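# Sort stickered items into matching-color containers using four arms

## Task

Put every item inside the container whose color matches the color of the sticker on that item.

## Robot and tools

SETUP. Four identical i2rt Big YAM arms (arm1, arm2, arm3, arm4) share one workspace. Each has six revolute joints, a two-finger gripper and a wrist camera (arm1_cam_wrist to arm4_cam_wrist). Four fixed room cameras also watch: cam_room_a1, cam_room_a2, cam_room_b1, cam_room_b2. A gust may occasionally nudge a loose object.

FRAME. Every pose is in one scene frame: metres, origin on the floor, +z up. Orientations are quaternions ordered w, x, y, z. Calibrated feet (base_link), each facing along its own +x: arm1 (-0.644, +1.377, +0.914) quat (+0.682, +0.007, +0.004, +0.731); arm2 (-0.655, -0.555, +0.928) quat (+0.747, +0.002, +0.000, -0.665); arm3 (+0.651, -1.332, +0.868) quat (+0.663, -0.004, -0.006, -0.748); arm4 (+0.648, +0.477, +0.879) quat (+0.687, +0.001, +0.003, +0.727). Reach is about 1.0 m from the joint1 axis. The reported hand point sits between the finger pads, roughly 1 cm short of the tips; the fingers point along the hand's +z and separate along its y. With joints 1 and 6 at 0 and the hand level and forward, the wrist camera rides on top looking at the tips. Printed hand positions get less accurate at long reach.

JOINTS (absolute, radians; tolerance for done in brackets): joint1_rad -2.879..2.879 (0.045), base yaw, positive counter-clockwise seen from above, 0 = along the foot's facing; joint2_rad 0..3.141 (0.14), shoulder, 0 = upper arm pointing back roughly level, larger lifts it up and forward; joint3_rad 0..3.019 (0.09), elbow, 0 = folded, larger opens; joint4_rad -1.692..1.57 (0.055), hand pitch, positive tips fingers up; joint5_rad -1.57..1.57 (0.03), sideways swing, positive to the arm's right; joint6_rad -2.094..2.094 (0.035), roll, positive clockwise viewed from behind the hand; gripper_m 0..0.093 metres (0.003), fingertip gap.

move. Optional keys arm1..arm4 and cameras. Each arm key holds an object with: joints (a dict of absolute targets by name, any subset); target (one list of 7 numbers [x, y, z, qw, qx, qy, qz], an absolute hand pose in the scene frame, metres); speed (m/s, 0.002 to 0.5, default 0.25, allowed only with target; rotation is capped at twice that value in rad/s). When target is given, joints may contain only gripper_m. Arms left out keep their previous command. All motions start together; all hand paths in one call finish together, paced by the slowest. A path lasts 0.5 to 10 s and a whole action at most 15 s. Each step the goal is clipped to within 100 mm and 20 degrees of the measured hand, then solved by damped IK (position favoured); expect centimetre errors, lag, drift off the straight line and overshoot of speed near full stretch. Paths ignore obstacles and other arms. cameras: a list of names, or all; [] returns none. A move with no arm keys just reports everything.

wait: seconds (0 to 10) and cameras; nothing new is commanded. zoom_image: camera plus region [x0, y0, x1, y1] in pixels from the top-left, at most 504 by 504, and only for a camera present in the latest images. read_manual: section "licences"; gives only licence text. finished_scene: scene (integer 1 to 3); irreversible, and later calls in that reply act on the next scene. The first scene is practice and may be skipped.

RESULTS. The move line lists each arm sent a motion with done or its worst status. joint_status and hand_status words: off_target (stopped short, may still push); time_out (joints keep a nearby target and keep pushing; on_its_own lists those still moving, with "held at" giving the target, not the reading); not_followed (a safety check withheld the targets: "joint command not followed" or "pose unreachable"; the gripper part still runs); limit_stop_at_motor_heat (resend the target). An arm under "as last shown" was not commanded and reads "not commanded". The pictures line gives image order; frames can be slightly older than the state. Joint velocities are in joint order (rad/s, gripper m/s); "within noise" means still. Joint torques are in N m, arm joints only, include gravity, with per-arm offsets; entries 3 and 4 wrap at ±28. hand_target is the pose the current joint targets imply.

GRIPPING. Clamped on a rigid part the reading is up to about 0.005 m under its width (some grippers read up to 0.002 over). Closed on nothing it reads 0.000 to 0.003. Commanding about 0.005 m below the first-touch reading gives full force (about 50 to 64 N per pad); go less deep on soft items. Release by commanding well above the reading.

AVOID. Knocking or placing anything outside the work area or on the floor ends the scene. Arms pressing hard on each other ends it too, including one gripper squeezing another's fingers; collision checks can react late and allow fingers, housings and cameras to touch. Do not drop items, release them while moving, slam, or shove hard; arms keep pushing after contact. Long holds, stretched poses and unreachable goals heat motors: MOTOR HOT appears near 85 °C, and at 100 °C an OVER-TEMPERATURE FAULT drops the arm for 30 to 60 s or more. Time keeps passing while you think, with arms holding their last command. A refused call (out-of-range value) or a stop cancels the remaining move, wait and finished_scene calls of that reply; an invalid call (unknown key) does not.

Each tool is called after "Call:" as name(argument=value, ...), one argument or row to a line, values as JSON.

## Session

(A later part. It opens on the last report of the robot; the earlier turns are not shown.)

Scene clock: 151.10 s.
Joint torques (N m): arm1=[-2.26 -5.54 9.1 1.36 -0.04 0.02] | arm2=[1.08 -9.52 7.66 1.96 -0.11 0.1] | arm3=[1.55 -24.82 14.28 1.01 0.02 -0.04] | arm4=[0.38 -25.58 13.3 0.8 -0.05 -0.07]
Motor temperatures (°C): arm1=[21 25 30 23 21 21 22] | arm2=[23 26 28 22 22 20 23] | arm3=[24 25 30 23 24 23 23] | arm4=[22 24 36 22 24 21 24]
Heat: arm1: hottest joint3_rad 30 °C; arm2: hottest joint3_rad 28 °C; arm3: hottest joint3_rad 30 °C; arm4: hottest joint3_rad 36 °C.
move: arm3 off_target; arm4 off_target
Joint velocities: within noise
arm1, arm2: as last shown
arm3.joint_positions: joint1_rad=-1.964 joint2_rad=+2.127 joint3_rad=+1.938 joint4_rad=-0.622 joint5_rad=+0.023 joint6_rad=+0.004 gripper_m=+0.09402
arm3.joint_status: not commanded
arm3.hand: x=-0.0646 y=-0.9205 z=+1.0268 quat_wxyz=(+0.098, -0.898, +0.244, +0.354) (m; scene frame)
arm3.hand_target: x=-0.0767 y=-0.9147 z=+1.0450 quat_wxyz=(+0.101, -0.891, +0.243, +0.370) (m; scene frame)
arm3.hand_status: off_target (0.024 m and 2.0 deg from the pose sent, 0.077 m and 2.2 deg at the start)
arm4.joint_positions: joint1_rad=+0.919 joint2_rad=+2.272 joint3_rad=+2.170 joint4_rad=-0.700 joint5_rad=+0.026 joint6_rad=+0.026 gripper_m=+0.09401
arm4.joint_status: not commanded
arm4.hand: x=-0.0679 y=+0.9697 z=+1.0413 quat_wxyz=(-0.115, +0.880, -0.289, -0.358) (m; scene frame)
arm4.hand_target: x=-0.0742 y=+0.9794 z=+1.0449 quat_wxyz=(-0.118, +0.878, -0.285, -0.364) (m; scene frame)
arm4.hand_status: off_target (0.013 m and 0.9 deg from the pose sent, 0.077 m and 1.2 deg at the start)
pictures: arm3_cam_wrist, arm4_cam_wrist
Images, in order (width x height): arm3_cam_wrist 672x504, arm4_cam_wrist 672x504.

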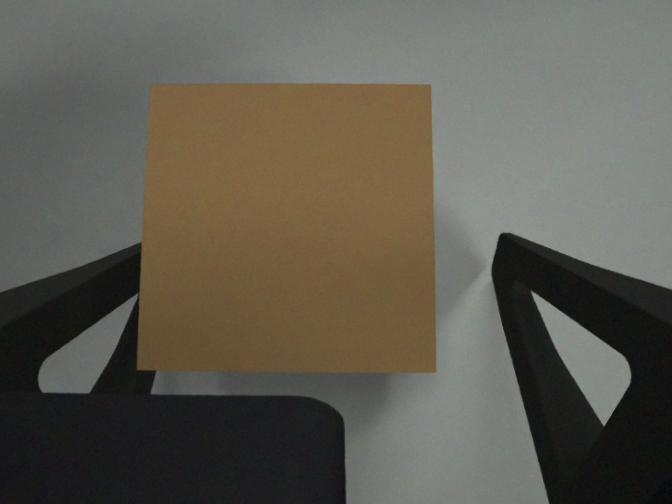

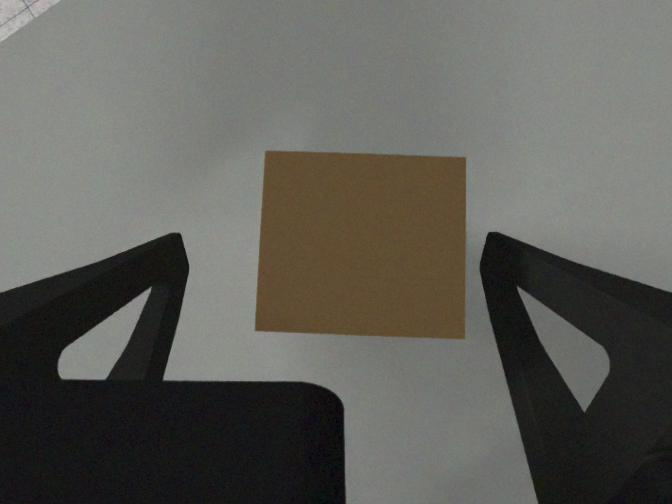

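Call:
move(
  arm4={"joints":{"gripper_m":0.022}},
  arm3={"joints":{"gripper_m":0.03}},
  cameras=["arm3_cam_wrist","arm4_cam_wrist"],
)

Call:
move(
  arm4={"target":[-0.04,0.955,1.075,-0.118,0.879,-0.2855,-0.364],"speed":0.1},
  arm3={"target":[-0.043,-0.933,1.08,-0.101,0.891,-0.243,-0.3695],"speed":0.1},
  cameras=["arm3_cam_wrist","arm4_cam_wrist"],
)

Call:
move(
  arm4={"target":[0.375,0.662,1.12,-0.118,0.879,-0.2855,-0.364]},
  arm3={"target":[0.37,-1.168,1.12,-0.101,0.891,-0.243,-0.3695]},
  cameras=["arm3_cam_wrist","arm4_cam_wrist"],
)

Scene clock: 159.27 s.
Joint torques (N m): arm1=[-2.43 -6.42 8.94 1.32 -0.05 0.05] | arm2=[1.03 -9.58 7.66 1.96 -0.12 0.1] | arm3=[1.67 -24.7 14.31 1.06 0.03 -0.04] | arm4=[0.85 -25.23 13.15 0.72 -0.01 -0.04]
Motor temperatures (°C): arm1=[21 25 30 23 21 21 22] | arm2=[23 26 28 22 22 20 23] | arm3=[24 25 30 23 24 23 23] | arm4=[22 26 37 22 24 21 24]
Heat: arm1: hottest joint3_rad 30 °C; arm2: hottest joint3_rad 28 °C; arm3: hottest joint3_rad 30 °C; arm4: hottest joint3_rad 37 °C.
move: arm3 off_target; arm4 off_target
Joint velocities: within noise
arm1, arm2: as last shown
arm3.joint_positions: joint1_rad=-1.964 joint2_rad=+2.127 joint3_rad=+1.938 joint4_rad=-0.623 joint5_rad=+0.022 joint6_rad=+0.004 gripper_m=+0.05307
arm3.joint_status: gripper_m off_target (ended at +0.05311, target +0.03000)
arm3.hand: x=-0.0645 y=-0.9207 z=+1.0267 quat_wxyz=(+0.097, -0.898, +0.244, +0.354) (m; scene frame)
arm3.hand_target: x=-0.0767 y=-0.9147 z=+1.0450 quat_wxyz=(+0.101, -0.891, +0.243, +0.370) (m; scene frame)
arm3.hand_status: not commanded
arm4.joint_positions: joint1_rad=+0.918 joint2_rad=+2.272 joint3_rad=+2.171 joint4_rad=-0.700 joint5_rad=+0.025 joint6_rad=+0.026 gripper_m=+0.04405
arm4.joint_status: gripper_m off_target (ended at +0.04407, target +0.02200)
arm4.hand: x=-0.0679 y=+0.9699 z=+1.0417 quat_wxyz=(-0.115, +0.880, -0.289, -0.359) (m; scene frame)
arm4.hand_target: x=-0.0742 y=+0.9795 z=+1.0450 quat_wxyz=(-0.118, +0.878, -0.285, -0.365) (m; scene frame)
arm4.hand_status: not commanded
pictures: arm3_cam_wrist, arm4_cam_wrist
Images, in order (width x height): arm3_cam_wrist 672x504, arm4_cam_wrist 672x504.

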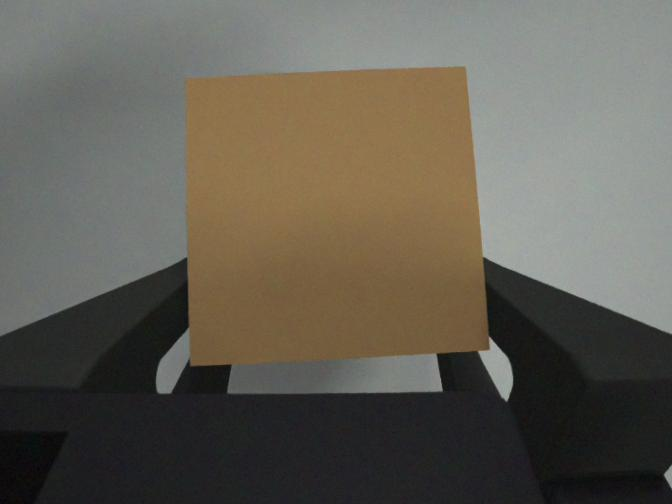

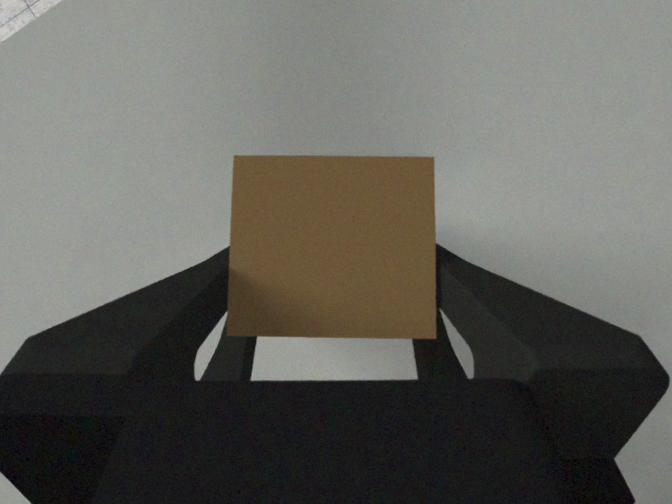

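Scene clock: 160.53 s.
Joint torques (N m): arm1=[-2.9 -6.07 9.13 1.31 -0.07 0.06] | arm2=[1.08 -9.52 7.71 1.98 -0.12 0.1] | arm3=[1.49 -25.82 9.28 1.21 0.02 -0.03] | arm4=[0.44 -28.4 9.28 1.87 0.04 -0.05]
Motor temperatures (°C): arm1=[21 25 30 23 21 21 22] | arm2=[23 26 28 22 22 20 23] | arm3=[24 26 30 23 24 23 23] | arm4=[22 26 37 22 24 21 24]
Heat: arm1: hottest joint3_rad 30 °C; arm2: hottest joint3_rad 28 °C; arm3: hottest joint3_rad 30 °C; arm4: hottest joint3_rad 37 °C.
move: arm3 done; arm4 off_target
Joint velocities: within noise
arm1, arm2: as last shown
arm3.joint_positions: joint1_rad=-1.964 joint2_rad=+2.023 joint3_rad=+1.876 joint4_rad=-0.635 joint5_rad=+0.022 joint6_rad=+0.004 gripper_m=+0.05307
arm3.joint_status: not commanded
arm3.hand: x=-0.0445 y=-0.9314 z=+1.0737 quat_wxyz=(+0.101, -0.892, +0.243, +0.367) (m; scene frame)
arm3.hand_target: x=-0.0430 y=-0.9330 z=+1.0801 quat_wxyz=(+0.101, -0.891, +0.243, +0.370) (m; scene frame)
arm3.hand_status: done (0.007 m and 0.3 deg from the pose sent, 0.059 m and 2.0 deg at the start)
arm4.joint_positions: joint1_rad=+0.918 joint2_rad=+2.169 joint3_rad=+2.030 joint4_rad=-0.695 joint5_rad=+0.025 joint6_rad=+0.026 gripper_m=+0.04406
arm4.joint_status: not commanded
arm4.hand: x=-0.0393 y=+0.9505 z=+1.0508 quat_wxyz=(-0.110, +0.886, -0.291, -0.344) (m; scene frame)
arm4.hand_target: x=-0.0397 y=+0.9548 z=+1.0751 quat_wxyz=(-0.118, +0.879, -0.285, -0.364) (m; scene frame)
arm4.hand_status: off_target (0.025 m and 2.7 deg from the pose sent, 0.046 m and 0.8 deg at the start)
pictures: arm3_cam_wrist, arm4_cam_wrist
Images, in order (width x height): arm3_cam_wrist 672x504, arm4_cam_wrist 672x504.

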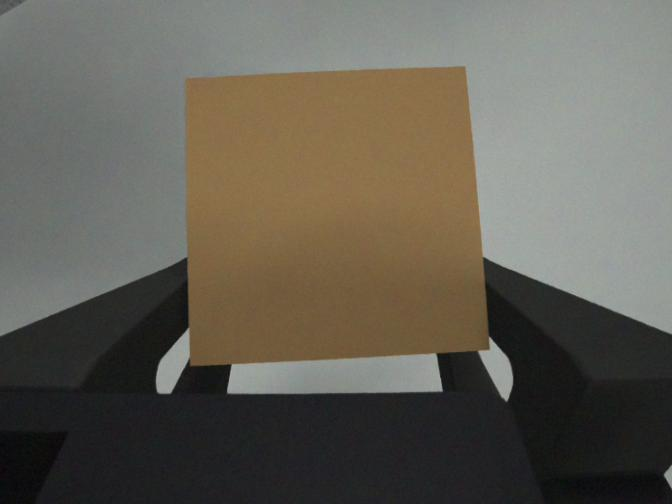

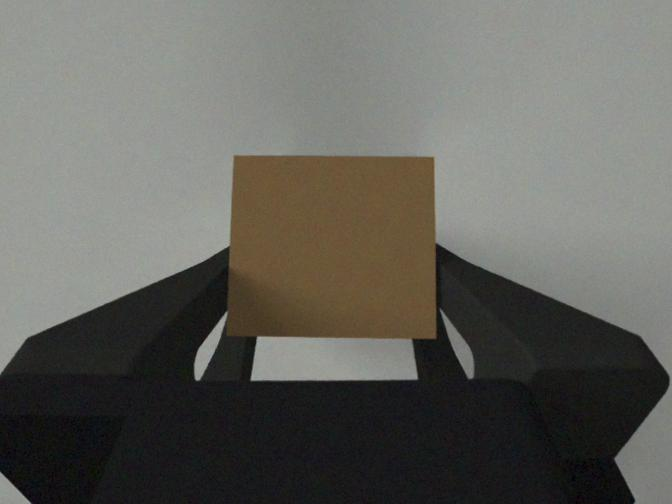

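Scene clock: 163.30 s.
Joint torques (N m): arm1=[-2.67 -5.77 9.17 1.35 -0.02 0.05] | arm2=[1.03 -9.52 7.66 1.98 -0.12 0.1] | arm3=[2.14 -1.73 9.58 1.26 0.12 0.03] | arm4=[0.85 -1.9 9.69 0.79 0.24 0.18]
Motor temperatures (°C): arm1=[21 25 30 23 21 21 22] | arm2=[23 26 28 22 22 20 23] | arm3=[24 26 30 23 24 23 23] | arm4=[22 26 37 22 24 21 25]
Heat: arm1: hottest joint3_rad 30 °C; arm2: hottest joint3_rad 28 °C; arm3: hottest joint3_rad 30 °C; arm4: hottest joint3_rad 37 °C.
move: arm3 done; arm4 done
Joint velocities: within noise
arm1.joint_positions: joint1_rad=-2.273 joint2_rad=+1.303 joint3_rad=+0.489 joint4_rad=+0.572 joint5_rad=-0.010 joint6_rad=+0.002 gripper_m=+0.09297
arm1.joint_status: not commanded
arm1.hand: x=-0.2468 y=+1.0889 z=+1.0842 quat_wxyz=(-0.581, -0.242, -0.754, +0.189) (m; scene frame)
arm1.hand_target: x=-0.2501 y=+1.0850 z=+1.0849 quat_wxyz=(-0.579, -0.247, -0.753, +0.190) (m; scene frame)
arm1.hand_status: not commanded
arm2.joint_positions: joint1_rad=+0.908 joint2_rad=+1.333 joint3_rad=+0.441 joint4_rad=+0.655 joint5_rad=+0.004 joint6_rad=-0.007 gripper_m=+0.09293
arm2.joint_status: not commanded
arm2.hand: x=-0.2478 y=-0.8046 z=+1.0874 quat_wxyz=(-0.595, -0.211, -0.757, +0.169) (m; scene frame)
arm2.hand_target: x=-0.2501 y=-0.8000 z=+1.0800 quat_wxyz=(-0.587, -0.212, -0.764, +0.163) (m; scene frame)
arm2.hand_status: not commanded
arm3.joint_positions: joint1_rad=-1.964 joint2_rad=+0.662 joint3_rad=+0.693 joint4_rad=-0.798 joint5_rad=+0.028 joint6_rad=+0.006 gripper_m=+0.05307
arm3.joint_status: not commanded
arm3.hand: x=+0.3715 y=-1.1643 z=+1.1227 quat_wxyz=(+0.105, -0.889, +0.245, +0.373) (m; scene frame)
arm3.hand_target: x=+0.3700 y=-1.1679 z=+1.1202 quat_wxyz=(+0.101, -0.891, +0.243, +0.370) (m; scene frame)
arm3.hand_status: done (0.005 m and 0.6 deg from the pose sent, 0.480 m and 0.3 deg at the start)
arm4.joint_positions: joint1_rad=+0.943 joint2_rad=+0.689 joint3_rad=+0.662 joint4_rad=-0.751 joint5_rad=+0.044 joint6_rad=+0.027 gripper_m=+0.04406
arm4.joint_status: not commanded
arm4.hand: x=+0.3763 y=+0.6633 z=+1.1207 quat_wxyz=(-0.121, +0.878, -0.281, -0.368) (m; scene frame)
arm4.hand_target: x=+0.3750 y=+0.6619 z=+1.1200 quat_wxyz=(-0.118, +0.879, -0.285, -0.364) (m; scene frame)
arm4.hand_status: done (0.002 m and 0.8 deg from the pose sent, 0.510 m and 2.7 deg at the start)
pictures: arm3_cam_wrist, arm4_cam_wrist
Images, in order (width x height): arm3_cam_wrist 672x504, arm4_cam_wrist 672x504.

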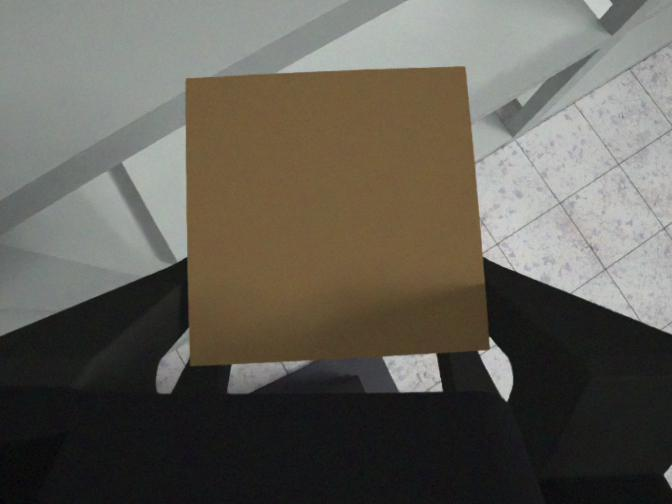

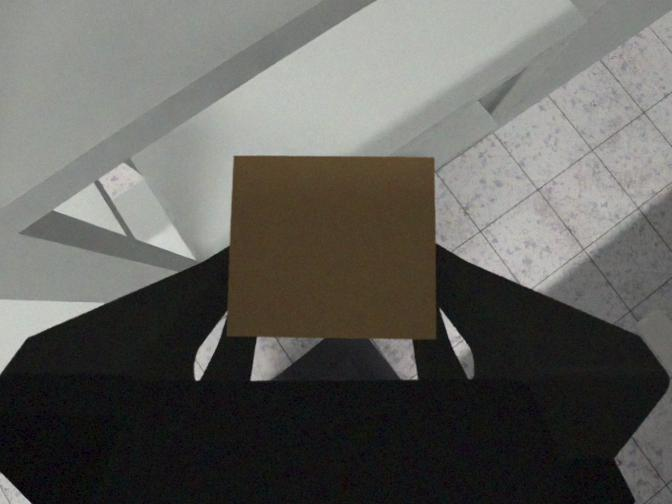

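Call:
move(
  arm3={"joints":{"joint2_rad":0.3,"joint3_rad":1.0,"joint4_rad":-1.4,"joint5_rad":0,"joint6_rad":0}},
  arm4={"joints":{"joint2_rad":0.3,"joint3_rad":1.0,"joint4_rad":-1.4,"joint5_rad":0,"joint6_rad":0}},
  cameras=[],
)

Call:
move(
  arm3={"joints":{"joint1_rad":1.76}},
  arm4={"joints":{"joint1_rad":-1.913}},
  cameras=[],
)

Call:
move(
  arm3={"target":[1.15,-1.295,1.0,-0.3828,0.0322,-0.9234,-0.0134]},
  arm4={"target":[1.127,0.336,1.0,0.379,0.132,0.9146,-0.0546]},
  cameras=["arm3_cam_wrist","arm4_cam_wrist","cam_room_a1","cam_room_a2"],
)

Scene clock: 174.17 s.
Joint torques (N m): arm1=[-2.43 -6.42 8.83 1.43 -0.03 0.04] | arm2=[1.2 -9.52 7.66 1.96 -0.12 0.1] | arm3=[2.14 4.54 9.07 1.32 -0.08 -0.12] | arm4=[1.14 5.83 7.68 0.8 -0.03 -0.07]
Motor temperatures (°C): arm1=[21 25 30 23 21 21 21] | arm2=[23 26 28 22 22 20 23] | arm3=[24 25 30 23 24 23 24] | arm4=[22 25 37 22 24 21 25]
Heat: arm1: hottest joint3_rad 30 °C; arm2: hottest joint3_rad 28 °C; arm3: hottest joint3_rad 30 °C; arm4: hottest joint3_rad 37 °C.
move: arm3 done; arm4 done
Joint velocities: within noise
arm1, arm2: as last shown
arm3.joint_positions: joint1_rad=-1.964 joint2_rad=+0.298 joint3_rad=+0.988 joint4_rad=-1.396 joint5_rad=+0.002 joint6_rad=+0.007 gripper_m=+0.05307
arm3.joint_status: all done
arm3.hand: x=+0.5104 y=-1.2462 z=+1.2563 quat_wxyz=(+0.100, -0.878, +0.237, +0.403) (m; scene frame)
arm3.hand_target: x=+0.5101 y=-1.2488 z=+1.2612 quat_wxyz=(+0.099, -0.879, +0.228, +0.406) (m; scene frame)
arm3.hand_status: not commanded
arm4.joint_positions: joint1_rad=+0.943 joint2_rad=+0.291 joint3_rad=+0.997 joint4_rad=-1.391 joint5_rad=+0.004 joint6_rad=+0.014 gripper_m=+0.04406
arm4.joint_status: all done
arm4.hand: x=+0.5161 y=+0.5660 z=+1.2758 quat_wxyz=(-0.117, +0.864, -0.263, -0.413) (m; scene frame)
arm4.hand_target: x=+0.5145 y=+0.5649 z=+1.2744 quat_wxyz=(-0.115, +0.870, -0.254, -0.407) (m; scene frame)
arm4.hand_status: not commanded
pictures: none
No camera images: "cameras" was empty.

Scene clock: 176.73 s.
Joint torques (N m): arm1=[-2.32 -6.24 8.99 1.35 -0.08 0.05] | arm2=[1.08 -9.58 7.65 1.96 -0.12 0.11] | arm3=[2.08 4.6 9.05 1.33 0.01 -0.12] | arm4=[0.73 5.25 7.73 0.91 0.07 -0.09]
Motor temperatures (°C): arm1=[21 25 30 23 21 21 21] | arm2=[23 25 28 22 22 20 23] | arm3=[24 25 30 23 24 23 24] | arm4=[22 24 36 22 24 21 25]
Heat: arm1: hottest joint3_rad 30 °C; arm2: hottest joint3_rad 28 °C; arm3: hottest joint3_rad 30 °C; arm4: hottest joint3_rad 36 °C.
move: arm3 done; arm4 done
Joint velocities: within noise
arm1, arm2: as last shown
arm3.joint_positions: joint1_rad=+1.749 joint2_rad=+0.298 joint3_rad=+0.988 joint4_rad=-1.396 joint5_rad=+0.000 joint6_rad=+0.007 gripper_m=+0.05300
arm3.joint_status: all done
arm3.hand: x=+0.8116 y=-1.3174 z=+1.2576 quat_wxyz=(-0.419, +0.026, -0.908, -0.007) (m; scene frame)
arm3.hand_target: x=+0.8105 y=-1.3157 z=+1.2624 quat_wxyz=(-0.422, +0.034, -0.906, -0.008) (m; scene frame)
arm3.hand_status: not commanded
arm4.joint_positions: joint1_rad=-1.910 joint2_rad=+0.291 joint3_rad=+0.997 joint4_rad=-1.391 joint5_rad=+0.001 joint6_rad=+0.013 gripper_m=+0.04407
arm4.joint_status: all done
arm4.hand: x=+0.8029 y=+0.4335 z=+1.2749 quat_wxyz=(-0.423, -0.133, -0.895, +0.060) (m; scene frame)
arm4.hand_target: x=+0.8035 y=+0.4331 z=+1.2735 quat_wxyz=(-0.416, -0.128, -0.898, +0.062) (m; scene frame)
arm4.hand_status: not commanded
pictures: none
No camera images: "cameras" was empty.

Scene clock: 179.23 s.
Joint torques (N m): arm1=[-2.78 -6.18 9.07 1.35 -0.02 0.08] | arm2=[1.2 -9.52 7.66 1.95 -0.13 0.1] | arm3=[1.85 -11.11 12.25 2.11 -0.07 -0.05] | arm4=[0.67 -10.64 10.92 1.8 -0.05 -0.07]
Motor temperatures (°C): arm1=[21 25 30 23 21 21 21] | arm2=[23 25 28 22 22 20 23] | arm3=[24 25 30 23 24 23 24] | arm4=[22 24 36 22 24 21 25]
Heat: arm1: hottest joint3_rad 30 °C; arm2: hottest joint3_rad 28 °C; arm3: hottest joint3_rad 30 °C; arm4: hottest joint3_rad 36 °C.
move: arm3 off_target; arm4 off_target
Joint velocities: within noise
arm1, arm2: as last shown
arm3.joint_positions: joint1_rad=+1.749 joint2_rad=+1.353 joint3_rad=+0.719 joint4_rad=-0.228 joint5_rad=-0.010 joint6_rad=+0.006 gripper_m=+0.05300
arm3.joint_status: not commanded
arm3.hand: x=+1.1241 y=-1.3016 z=+0.9697 quat_wxyz=(-0.347, +0.028, -0.937, -0.009) (m; scene frame)
arm3.hand_target: x=+1.1477 y=-1.2951 z=+1.0007 quat_wxyz=(-0.383, +0.032, -0.923, -0.014) (m; scene frame)
arm3.hand_status: off_target (0.040 m and 4.4 deg from the pose sent, 0.426 m and 4.6 deg at the start)
arm4.joint_positions: joint1_rad=-1.910 joint2_rad=+1.359 joint3_rad=+0.704 joint4_rad=-0.192 joint5_rad=-0.001 joint6_rad=+0.013 gripper_m=+0.04407
arm4.joint_status: not commanded
arm4.hand: x=+1.1036 y=+0.3450 z=+0.9752 quat_wxyz=(-0.349, -0.137, -0.926, +0.049) (m; scene frame)
arm4.hand_target: x=+1.1252 y=+0.3365 z=+1.0007 quat_wxyz=(-0.379, -0.132, -0.914, +0.055) (m; scene frame)
arm4.hand_status: off_target (0.035 m and 3.8 deg from the pose sent, 0.436 m and 5.5 deg at the start)
pictures: arm3_cam_wrist, arm4_cam_wrist, cam_room_a1, cam_room_a2
Images, in order (width x height): arm3_cam_wrist 672x504, arm4_cam_wrist 672x504, cam_room_a1 672x504, cam_room_a2 672x504.

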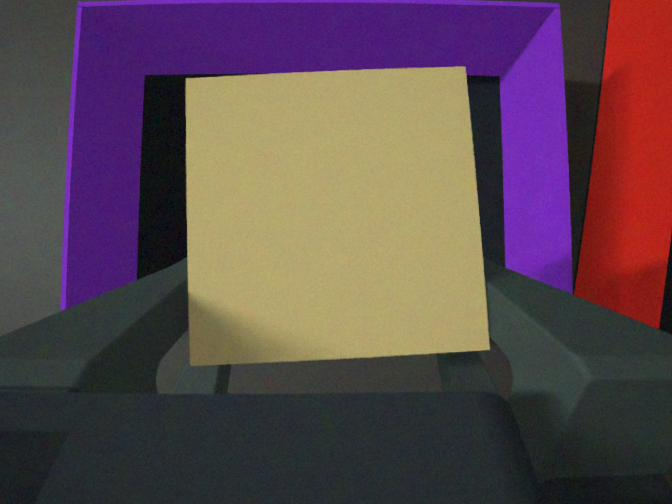

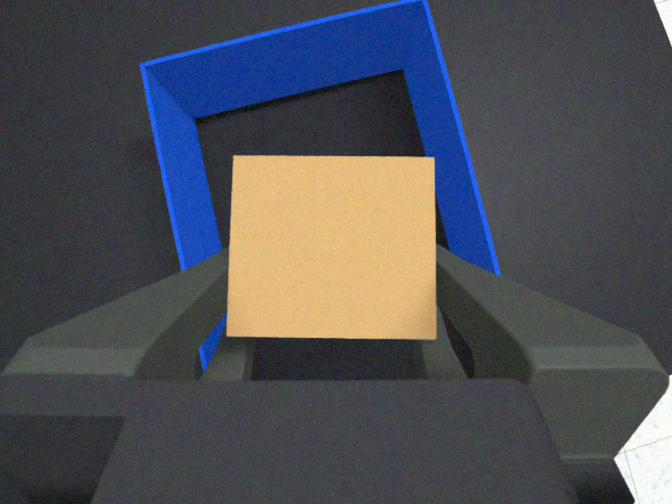

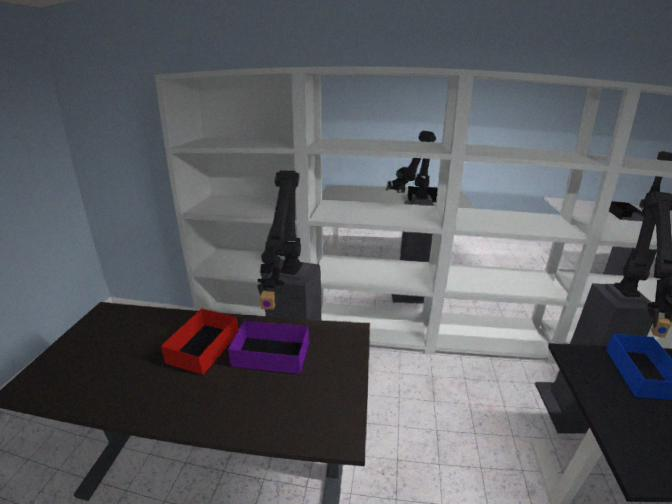

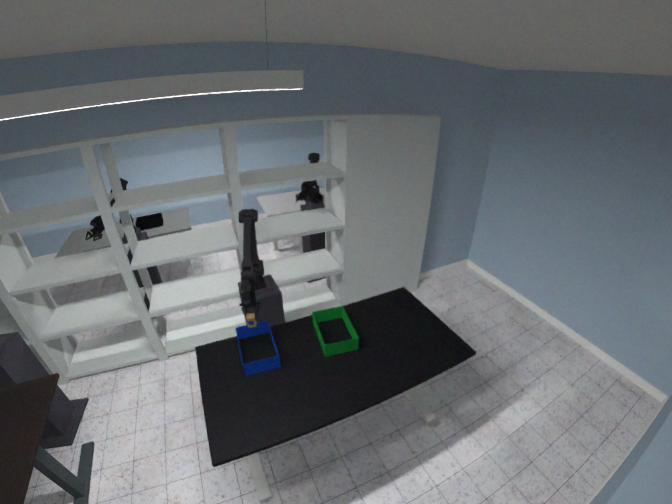

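Call:
move(
  arm3={"target":[1.22,-1.295,0.87,-0.3828,0.0322,-0.9234,-0.0134],"speed":0.2},
  arm4={"target":[1.165,0.329,0.87,0.379,0.132,0.9146,-0.0546],"speed":0.2},
  cameras=["arm3_cam_wrist","arm4_cam_wrist","cam_room_a1","cam_room_a2"],
)

Scene clock: 191.23 s.
Joint torques (N m): arm1=[-3.31 -6.77 8.95 1.36 -0.02 0.04] | arm2=[1.2 -9.58 7.66 1.98 -0.12 0.09] | arm3=[1.2 -15.74 8.98 2.14 -0.07 -0.08] | arm4=[1.44 -13.86 7.58 1.74 0.24 0.01]
Motor temperatures (°C): arm1=[21 25 30 23 21 21 21] | arm2=[23 25 28 22 22 20 23] | arm3=[24 25 31 23 24 23 24] | arm4=[22 24 36 22 24 21 26]
Heat: arm1: hottest joint3_rad 30 °C; arm2: hottest joint3_rad 28 °C; arm3: hottest joint3_rad 31 °C; arm4: hottest joint3_rad 36 °C.
move: arm3 off_target; arm4 off_target
Joint velocities: within noise
arm1, arm2: as last shown
arm3.joint_positions: joint1_rad=+1.749 joint2_rad=+1.792 joint3_rad=+0.809 joint4_rad=+0.137 joint5_rad=-0.014 joint6_rad=+0.006 gripper_m=+0.05300
arm3.joint_status: not commanded
arm3.hand: x=+1.1960 y=-1.2984 z=+0.8506 quat_wxyz=(-0.354, +0.029, -0.935, -0.011) (m; scene frame)
arm3.hand_target: x=+1.2187 y=-1.2951 z=+0.8707 quat_wxyz=(-0.383, +0.032, -0.923, -0.013) (m; scene frame)
arm3.hand_status: off_target (0.031 m and 3.5 deg from the pose sent, 0.139 m and 4.4 deg at the start)
arm4.joint_positions: joint1_rad=-1.910 joint2_rad=+1.754 joint3_rad=+0.714 joint4_rad=+0.207 joint5_rad=+0.000 joint6_rad=+0.013 gripper_m=+0.04407
arm4.joint_status: not commanded
arm4.hand: x=+1.1434 y=+0.3327 z=+0.8563 quat_wxyz=(-0.355, -0.137, -0.923, +0.050) (m; scene frame)
arm4.hand_target: x=+1.1641 y=+0.3294 z=+0.8707 quat_wxyz=(-0.379, -0.132, -0.914, +0.055) (m; scene frame)
arm4.hand_status: off_target (0.026 m and 3.0 deg from the pose sent, 0.123 m and 3.8 deg at the start)
pictures: arm3_cam_wrist, arm4_cam_wrist, cam_room_a1, cam_room_a2
Images, in order (width x height): arm3_cam_wrist 672x504, arm4_cam_wrist 672x504, cam_room_a1 672x504, cam_room_a2 672x504.

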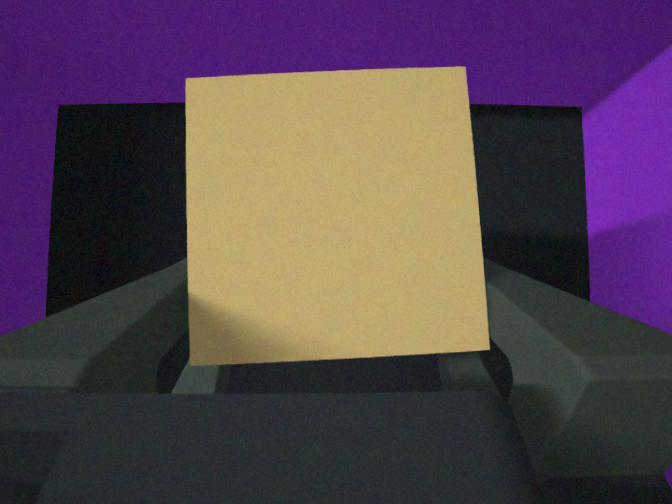

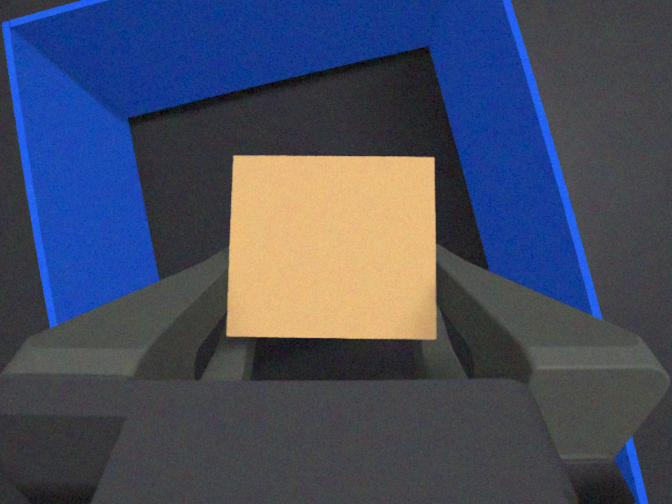

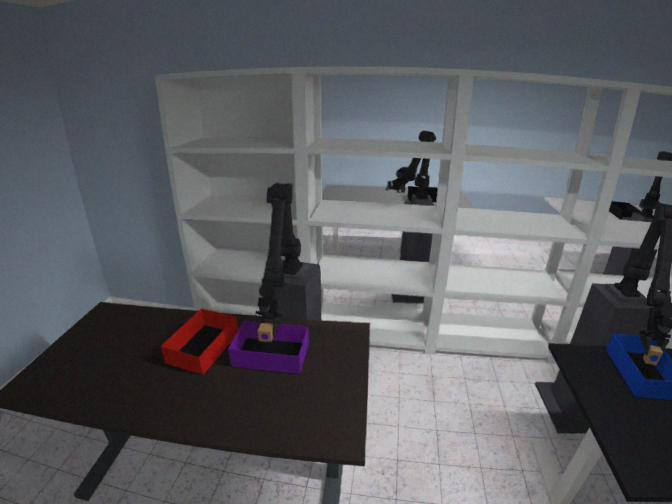

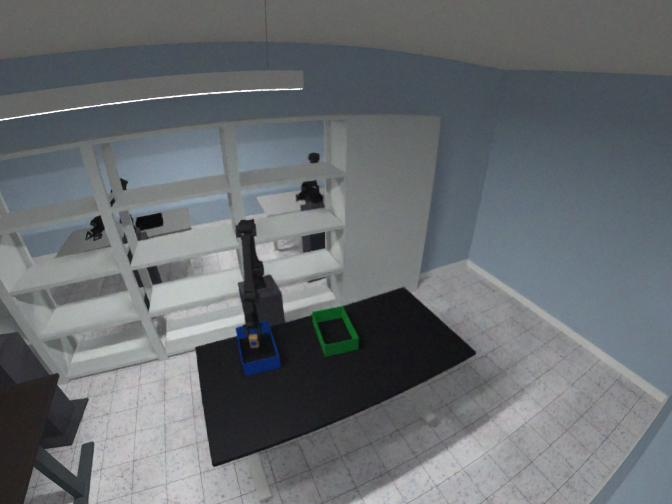

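Call:
move(
  arm3={"target":[1.218,-1.295,0.79,-0.3828,0.0322,-0.9234,-0.0134],"speed":0.12},
  arm4={"target":[1.165,0.329,0.802,0.379,0.132,0.9146,-0.0546],"speed":0.12},
  cameras=[],
)

Call:
move(
  arm3={"target":[1.218,-1.295,0.765,-0.3828,0.0322,-0.9234,-0.0134],"speed":0.06},
  arm4={"target":[1.165,0.329,0.78,0.379,0.132,0.9146,-0.0546],"speed":0.06},
  cameras=["arm3_cam_wrist","arm4_cam_wrist"],
)

Scene clock: 196.80 s.
Joint torques (N m): arm1=[-2.32 -6.01 9.09 1.36 -0.02 0.08] | arm2=[1.26 -9.47 7.71 1.96 -0.12 0.1] | arm3=[1.49 -16.56 6.78 2.15 0 -0.07] | arm4=[1.2 -14.51 5.78 1.91 0.24 -0.02]
Motor temperatures (°C): arm1=[21 25 30 23 21 21 21] | arm2=[23 25 28 22 22 20 23] | arm3=[24 25 31 23 24 23 24] | arm4=[22 24 36 22 24 21 26]
Heat: arm1: hottest joint3_rad 30 °C; arm2: hottest joint3_rad 28 °C; arm3: hottest joint3_rad 31 °C; arm4: hottest joint3_rad 36 °C.
move: arm3 off_target; arm4 off_target
Joint velocities: within noise
arm1, arm2: as last shown
arm3.joint_positions: joint1_rad=+1.749 joint2_rad=+1.998 joint3_rad=+0.809 joint4_rad=+0.355 joint5_rad=-0.014 joint6_rad=+0.006 gripper_m=+0.05301
arm3.joint_status: not commanded
arm3.hand: x=+1.1982 y=-1.2993 z=+0.7781 quat_wxyz=(-0.360, +0.029, -0.932, -0.012) (m; scene frame)
arm3.hand_target: x=+1.2172 y=-1.2951 z=+0.7906 quat_wxyz=(-0.383, +0.032, -0.923, -0.013) (m; scene frame)
arm3.hand_status: off_target (0.023 m and 2.8 deg from the pose sent, 0.065 m and 3.5 deg at the start)
arm4.joint_positions: joint1_rad=-1.910 joint2_rad=+1.945 joint3_rad=+0.721 joint4_rad=+0.406 joint5_rad=+0.000 joint6_rad=+0.013 gripper_m=+0.04407
arm4.joint_status: not commanded
arm4.hand: x=+1.1483 y=+0.3310 z=+0.7969 quat_wxyz=(-0.363, -0.136, -0.920, +0.051) (m; scene frame)
arm4.hand_target: x=+1.1644 y=+0.3293 z=+0.8024 quat_wxyz=(-0.379, -0.132, -0.914, +0.055) (m; scene frame)
arm4.hand_status: off_target (0.018 m and 2.1 deg from the pose sent, 0.058 m and 3.0 deg at the start)
pictures: none
No camera images: "cameras" was empty.

Scene clock: 197.83 s.
Joint torques (N m): arm1=[-2.78 -6.01 8.96 1.21 -0.07 0.09] | arm2=[1.14 -9.52 7.66 1.96 -0.12 0.1] | arm3=[1.38 -16.15 6.3 2.21 0.04 -0.06] | arm4=[1.03 -14.15 5.04 1.8 0.22 0.03]
Motor temperatures (°C): arm1=[21 25 30 23 21 21 21] | arm2=[23 25 28 22 22 20 23] | arm3=[24 25 31 23 24 23 24] | arm4=[22 24 36 22 24 21 26]
Heat: arm1: hottest joint3_rad 30 °C; arm2: hottest joint3_rad 28 °C; arm3: hottest joint3_rad 31 °C; arm4: hottest joint3_rad 36 °C.
move: arm3 off_target; arm4 off_target
Joint velocities: within noise
arm1, arm2: as last shown
arm3.joint_positions: joint1_rad=+1.749 joint2_rad=+2.061 joint3_rad=+0.821 joint4_rad=+0.416 joint5_rad=-0.014 joint6_rad=+0.007 gripper_m=+0.05301
arm3.joint_status: not commanded
arm3.hand: x=+1.2011 y=-1.2994 z=+0.7585 quat_wxyz=(-0.365, +0.029, -0.931, -0.012) (m; scene frame)
arm3.hand_target: x=+1.2173 y=-1.2951 z=+0.7654 quat_wxyz=(-0.383, +0.032, -0.923, -0.013) (m; scene frame)
arm3.hand_status: off_target (0.019 m and 2.3 deg from the pose sent, 0.024 m and 2.8 deg at the start)
arm4.joint_positions: joint1_rad=-1.910 joint2_rad=+2.009 joint3_rad=+0.732 joint4_rad=+0.465 joint5_rad=+0.000 joint6_rad=+0.013 gripper_m=+0.04407
arm4.joint_status: not commanded
arm4.hand: x=+1.1502 y=+0.3303 z=+0.7776 quat_wxyz=(-0.365, -0.136, -0.920, +0.052) (m; scene frame)
arm4.hand_target: x=+1.1646 y=+0.3292 z=+0.7804 quat_wxyz=(-0.379, -0.132, -0.914, +0.055) (m; scene frame)
arm4.hand_status: off_target (0.015 m and 1.8 deg from the pose sent, 0.024 m and 2.1 deg at the start)
pictures: arm3_cam_wrist, arm4_cam_wrist
Images, in order (width x height): arm3_cam_wrist 672x504, arm4_cam_wrist 672x504.

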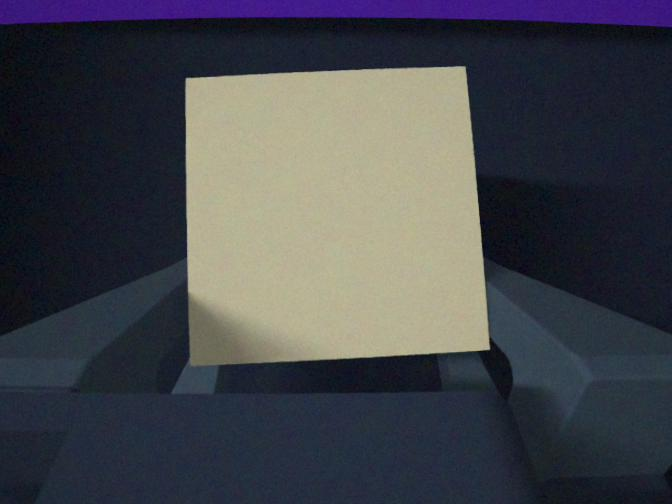

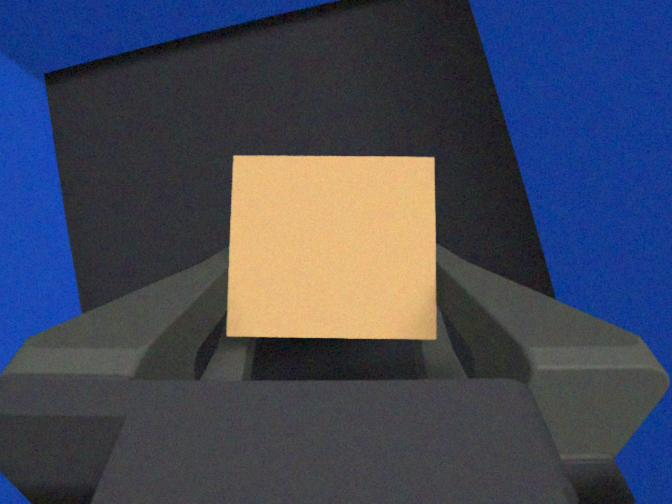

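Nearly down; touch, then release and withdraw along the hand axis.

Call:
move(
  arm3={"target":[1.218,-1.295,0.75,-0.3828,0.0322,-0.9234,-0.0134],"speed":0.05},
  arm4={"target":[1.165,0.329,0.764,0.379,0.132,0.9146,-0.0546],"speed":0.05},
  cameras=[],
)

Call:
move(
  arm3={"target":[1.218,-1.295,0.739,-0.3828,0.0322,-0.9234,-0.0134],"speed":0.05},
  arm4={"target":[1.165,0.329,0.752,0.379,0.132,0.9146,-0.0546],"speed":0.05},
  cameras=["arm3_cam_wrist","arm4_cam_wrist"],
)

Scene clock: 203.30 s.
Joint torques (N m): arm1=[-2.37 -6.01 8.95 1.36 -0.03 0.02] | arm2=[1.14 -9.52 7.64 1.96 -0.12 0.1] | arm3=[1.44 -15.5 5.48 2.04 0.03 -0.06] | arm4=[1.26 -14.15 4.9 1.91 0.24 -0.02]
Motor temperatures (°C): arm1=[21 25 30 23 21 21 21] | arm2=[23 25 28 22 22 20 23] | arm3=[24 25 31 23 24 23 24] | arm4=[22 24 35 22 24 21 26]
Heat: arm1: hottest joint3_rad 30 °C; arm2: hottest joint3_rad 28 °C; arm3: hottest joint3_rad 31 °C; arm4: hottest joint3_rad 35 °C.
move: arm3 done; arm4 off_target
Joint velocities: within noise
arm1, arm2: as last shown
arm3.joint_positions: joint1_rad=+1.749 joint2_rad=+2.095 joint3_rad=+0.838 joint4_rad=+0.456 joint5_rad=-0.014 joint6_rad=+0.007 gripper_m=+0.05301
arm3.joint_status: not commanded
arm3.hand: x=+1.2092 y=-1.2990 z=+0.7519 quat_wxyz=(-0.375, +0.029, -0.926, -0.012) (m; scene frame)
arm3.hand_target: x=+1.2178 y=-1.2951 z=+0.7501 quat_wxyz=(-0.383, +0.032, -0.923, -0.013) (m; scene frame)
arm3.hand_status: done (0.010 m and 1.0 deg from the pose sent, 0.019 m and 2.3 deg at the start)
arm4.joint_positions: joint1_rad=-1.910 joint2_rad=+2.053 joint3_rad=+0.742 joint4_rad=+0.506 joint5_rad=+0.000 joint6_rad=+0.013 gripper_m=+0.04407
arm4.joint_status: not commanded
arm4.hand: x=+1.1525 y=+0.3296 z=+0.7651 quat_wxyz=(-0.368, -0.136, -0.918, +0.052) (m; scene frame)
arm4.hand_target: x=+1.1646 y=+0.3292 z=+0.7642 quat_wxyz=(-0.379, -0.132, -0.914, +0.054) (m; scene frame)
arm4.hand_status: off_target (0.013 m and 1.4 deg from the pose sent, 0.020 m and 1.8 deg at the start)
pictures: none
No camera images: "cameras" was empty.

Scene clock: 204.27 s.
Joint torques (N m): arm1=[-2.26 -6.59 8.85 1.46 -0.02 0.02] | arm2=[1.14 -9.52 7.71 2 -0.12 0.1] | arm3=[1.55 -15.27 4.9 2.02 0.05 -0.07] | arm4=[1.2 -12.57 4.26 1.63 0.23 0.05]
Motor temperatures (°C): arm1=[21 25 30 23 21 21 21] | arm2=[23 25 28 22 22 20 23] | arm3=[24 25 30 23 24 23 24] | arm4=[22 24 35 22 24 21 26]
Heat: arm1: hottest joint3_rad 30 °C; arm2: hottest joint3_rad 28 °C; arm3: hottest joint3_rad 30 °C; arm4: hottest joint3_rad 35 °C.
move: arm3 done; arm4 off_target
Joint velocities: within noise
arm1.joint_positions: joint1_rad=-2.273 joint2_rad=+1.303 joint3_rad=+0.489 joint4_rad=+0.572 joint5_rad=-0.010 joint6_rad=+0.002 gripper_m=+0.09297
arm1.joint_status: not commanded
arm1.hand: x=-0.2468 y=+1.0889 z=+1.0842 quat_wxyz=(-0.581, -0.242, -0.754, +0.189) (m; scene frame)
arm1.hand_target: x=-0.2501 y=+1.0850 z=+1.0849 quat_wxyz=(-0.579, -0.247, -0.753, +0.190) (m; scene frame)
arm1.hand_status: not commanded
arm2.joint_positions: joint1_rad=+0.908 joint2_rad=+1.333 joint3_rad=+0.441 joint4_rad=+0.655 joint5_rad=+0.004 joint6_rad=-0.007 gripper_m=+0.09293
arm2.joint_status: not commanded
arm2.hand: x=-0.2478 y=-0.8046 z=+1.0874 quat_wxyz=(-0.595, -0.211, -0.757, +0.169) (m; scene frame)
arm2.hand_target: x=-0.2501 y=-0.8000 z=+1.0800 quat_wxyz=(-0.587, -0.212, -0.764, +0.163) (m; scene frame)
arm2.hand_status: not commanded
arm3.joint_positions: joint1_rad=+1.749 joint2_rad=+2.122 joint3_rad=+0.850 joint4_rad=+0.483 joint5_rad=-0.014 joint6_rad=+0.007 gripper_m=+0.05301
arm3.joint_status: not commanded
arm3.hand: x=+1.2138 y=-1.2988 z=+0.7458 quat_wxyz=(-0.381, +0.029, -0.924, -0.012) (m; scene frame)
arm3.hand_target: x=+1.2178 y=-1.2951 z=+0.7391 quat_wxyz=(-0.383, +0.032, -0.923, -0.013) (m; scene frame)
arm3.hand_status: done (0.009 m and 0.5 deg from the pose sent, 0.016 m and 1.0 deg at the start)
arm4.joint_positions: joint1_rad=-1.910 joint2_rad=+2.074 joint3_rad=+0.757 joint4_rad=+0.545 joint5_rad=+0.001 joint6_rad=+0.013 gripper_m=+0.04407
arm4.joint_status: not commanded
arm4.hand: x=+1.1619 y=+0.3268 z=+0.7653 quat_wxyz=(-0.383, -0.135, -0.912, +0.054) (m; scene frame)
arm4.hand_target: x=+1.1645 y=+0.3291 z=+0.7523 quat_wxyz=(-0.379, -0.132, -0.914, +0.055) (m; scene frame)
arm4.hand_status: off_target (0.014 m and 0.7 deg from the pose sent, 0.018 m and 1.4 deg at the start)
pictures: arm3_cam_wrist, arm4_cam_wrist
Images, in order (width x height): arm3_cam_wrist 672x504, arm4_cam_wrist 672x504.

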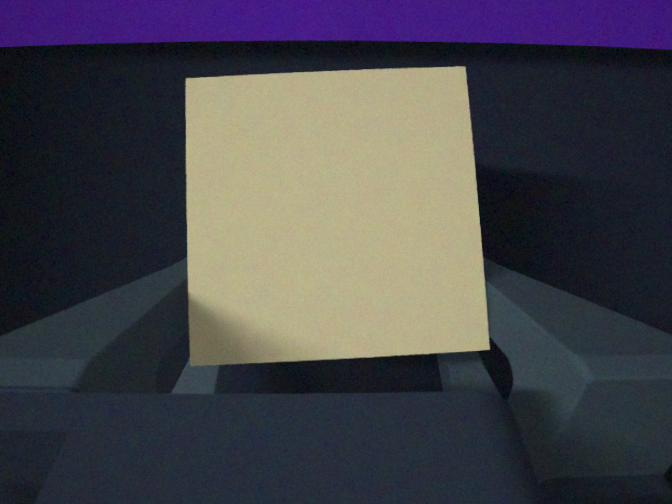

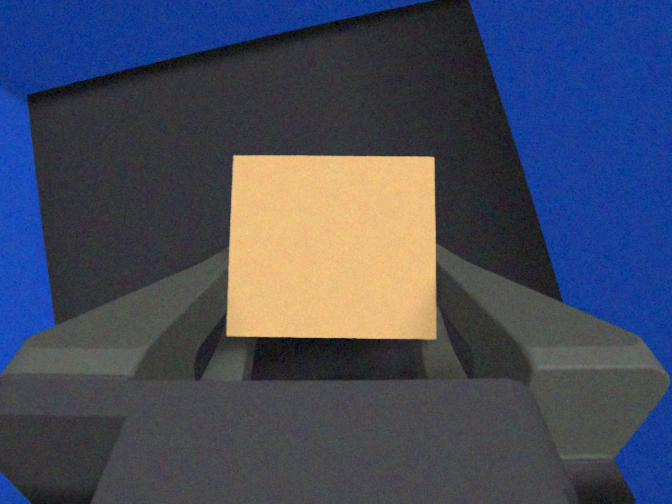

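Call:
move(
  arm3={"target":[1.215,-1.295,0.728,-0.3828,0.0322,-0.9234,-0.0134],"speed":0.05},
  arm4={"joints":{"gripper_m":0.07}},
  cameras=[],
)

Call:
move(
  arm3={"target":[1.215,-1.295,0.718,-0.3828,0.0322,-0.9234,-0.0134],"speed":0.05},
  cameras=["arm3_cam_wrist","arm4_cam_wrist"],
)

Scene clock: 210.40 s.
Joint torques (N m): arm1=[-2.73 -6.53 9.02 1.48 -0.04 0.06] | arm2=[1.14 -9.52 7.65 1.98 -0.12 0.1] | arm3=[1.55 -14.04 4.41 1.57 0.06 -0.05] | arm4=[1.32 -14.68 4.11 1.62 0.2 0.02]
Motor temperatures (°C): arm1=[21 25 30 23 21 21 21] | arm2=[23 25 28 22 22 20 23] | arm3=[24 25 30 23 24 23 24] | arm4=[22 24 34 22 24 21 26]
Heat: arm1: hottest joint3_rad 30 °C; arm2: hottest joint3_rad 28 °C; arm3: hottest joint3_rad 30 °C; arm4: hottest joint3_rad 34 °C.
move: arm3 off_target; arm4 done
Joint velocities: within noise
arm1, arm2: as last shown
arm3.joint_positions: joint1_rad=+1.749 joint2_rad=+2.137 joint3_rad=+0.853 joint4_rad=+0.523 joint5_rad=-0.014 joint6_rad=+0.007 gripper_m=+0.05301
arm3.joint_status: not commanded
arm3.hand: x=+1.2187 y=-1.2986 z=+0.7456 quat_wxyz=(-0.394, +0.029, -0.918, -0.013) (m; scene frame)
arm3.hand_target: x=+1.2143 y=-1.2952 z=+0.7285 quat_wxyz=(-0.383, +0.032, -0.923, -0.013) (m; scene frame)
arm3.hand_status: off_target (0.018 m and 1.5 deg from the pose sent, 0.018 m and 0.4 deg at the start)
arm4.joint_positions: joint1_rad=-1.910 joint2_rad=+2.091 joint3_rad=+0.757 joint4_rad=+0.546 joint5_rad=+0.001 joint6_rad=+0.013 gripper_m=+0.06992
arm4.joint_status: all done
arm4.hand: x=+1.1581 y=+0.3278 z=+0.7569 quat_wxyz=(-0.376, -0.136, -0.915, +0.053) (m; scene frame)
arm4.hand_target: x=+1.1644 y=+0.3292 z=+0.7522 quat_wxyz=(-0.379, -0.132, -0.914, +0.055) (m; scene frame)
arm4.hand_status: not commanded
pictures: none
No camera images: "cameras" was empty.

Scene clock: 211.37 s.
Joint torques (N m): arm1=[-2.73 -6.18 8.9 1.31 -0.03 0.05] | arm2=[1.14 -9.58 7.66 1.99 -0.13 0.11] | arm3=[1.44 -12.16 4.78 1.94 0.06 -0.05] | arm4=[1.26 -14.62 4 1.5 0.25 0.04]
Motor temperatures (°C): arm1=[21 25 30 23 21 21 21] | arm2=[23 25 28 22 22 20 23] | arm3=[24 25 30 23 24 23 24] | arm4=[22 24 34 22 24 21 26]
Heat: arm1: hottest joint3_rad 30 °C; arm2: hottest joint3_rad 28 °C; arm3: hottest joint3_rad 30 °C; arm4: hottest joint3_rad 34 °C.
move: arm3 off_target
Joint velocities: within noise
arm1, arm2, arm4: as last shown
arm3.joint_positions: joint1_rad=+1.749 joint2_rad=+2.141 joint3_rad=+0.853 joint4_rad=+0.537 joint5_rad=-0.014 joint6_rad=+0.007 gripper_m=+0.05301
arm3.joint_status: not commanded
arm3.hand: x=+1.2199 y=-1.2986 z=+0.7455 quat_wxyz=(-0.398, +0.029, -0.917, -0.013) (m; scene frame)
arm3.hand_target: x=+1.2135 y=-1.2953 z=+0.7192 quat_wxyz=(-0.383, +0.032, -0.923, -0.013) (m; scene frame)
arm3.hand_status: off_target (0.028 m and 2.0 deg from the pose sent, 0.028 m and 1.5 deg at the start)
pictures: arm3_cam_wrist, arm4_cam_wrist
Images, in order (width x height): arm3_cam_wrist 672x504, arm4_cam_wrist 672x504.

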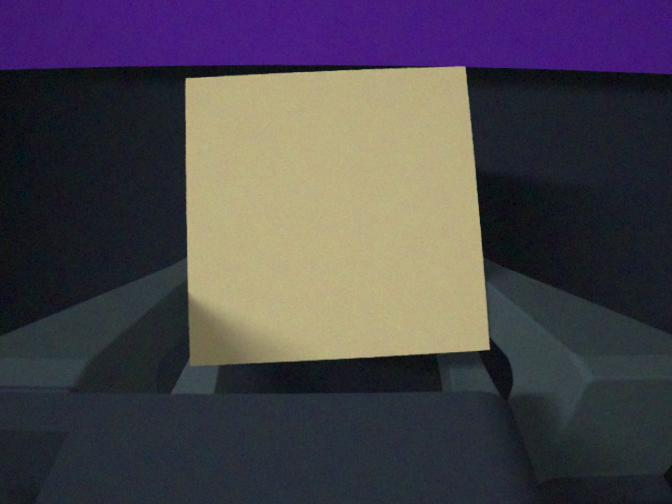

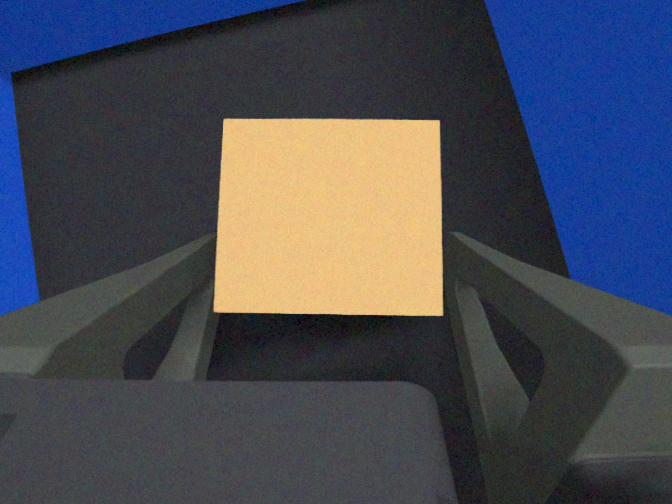

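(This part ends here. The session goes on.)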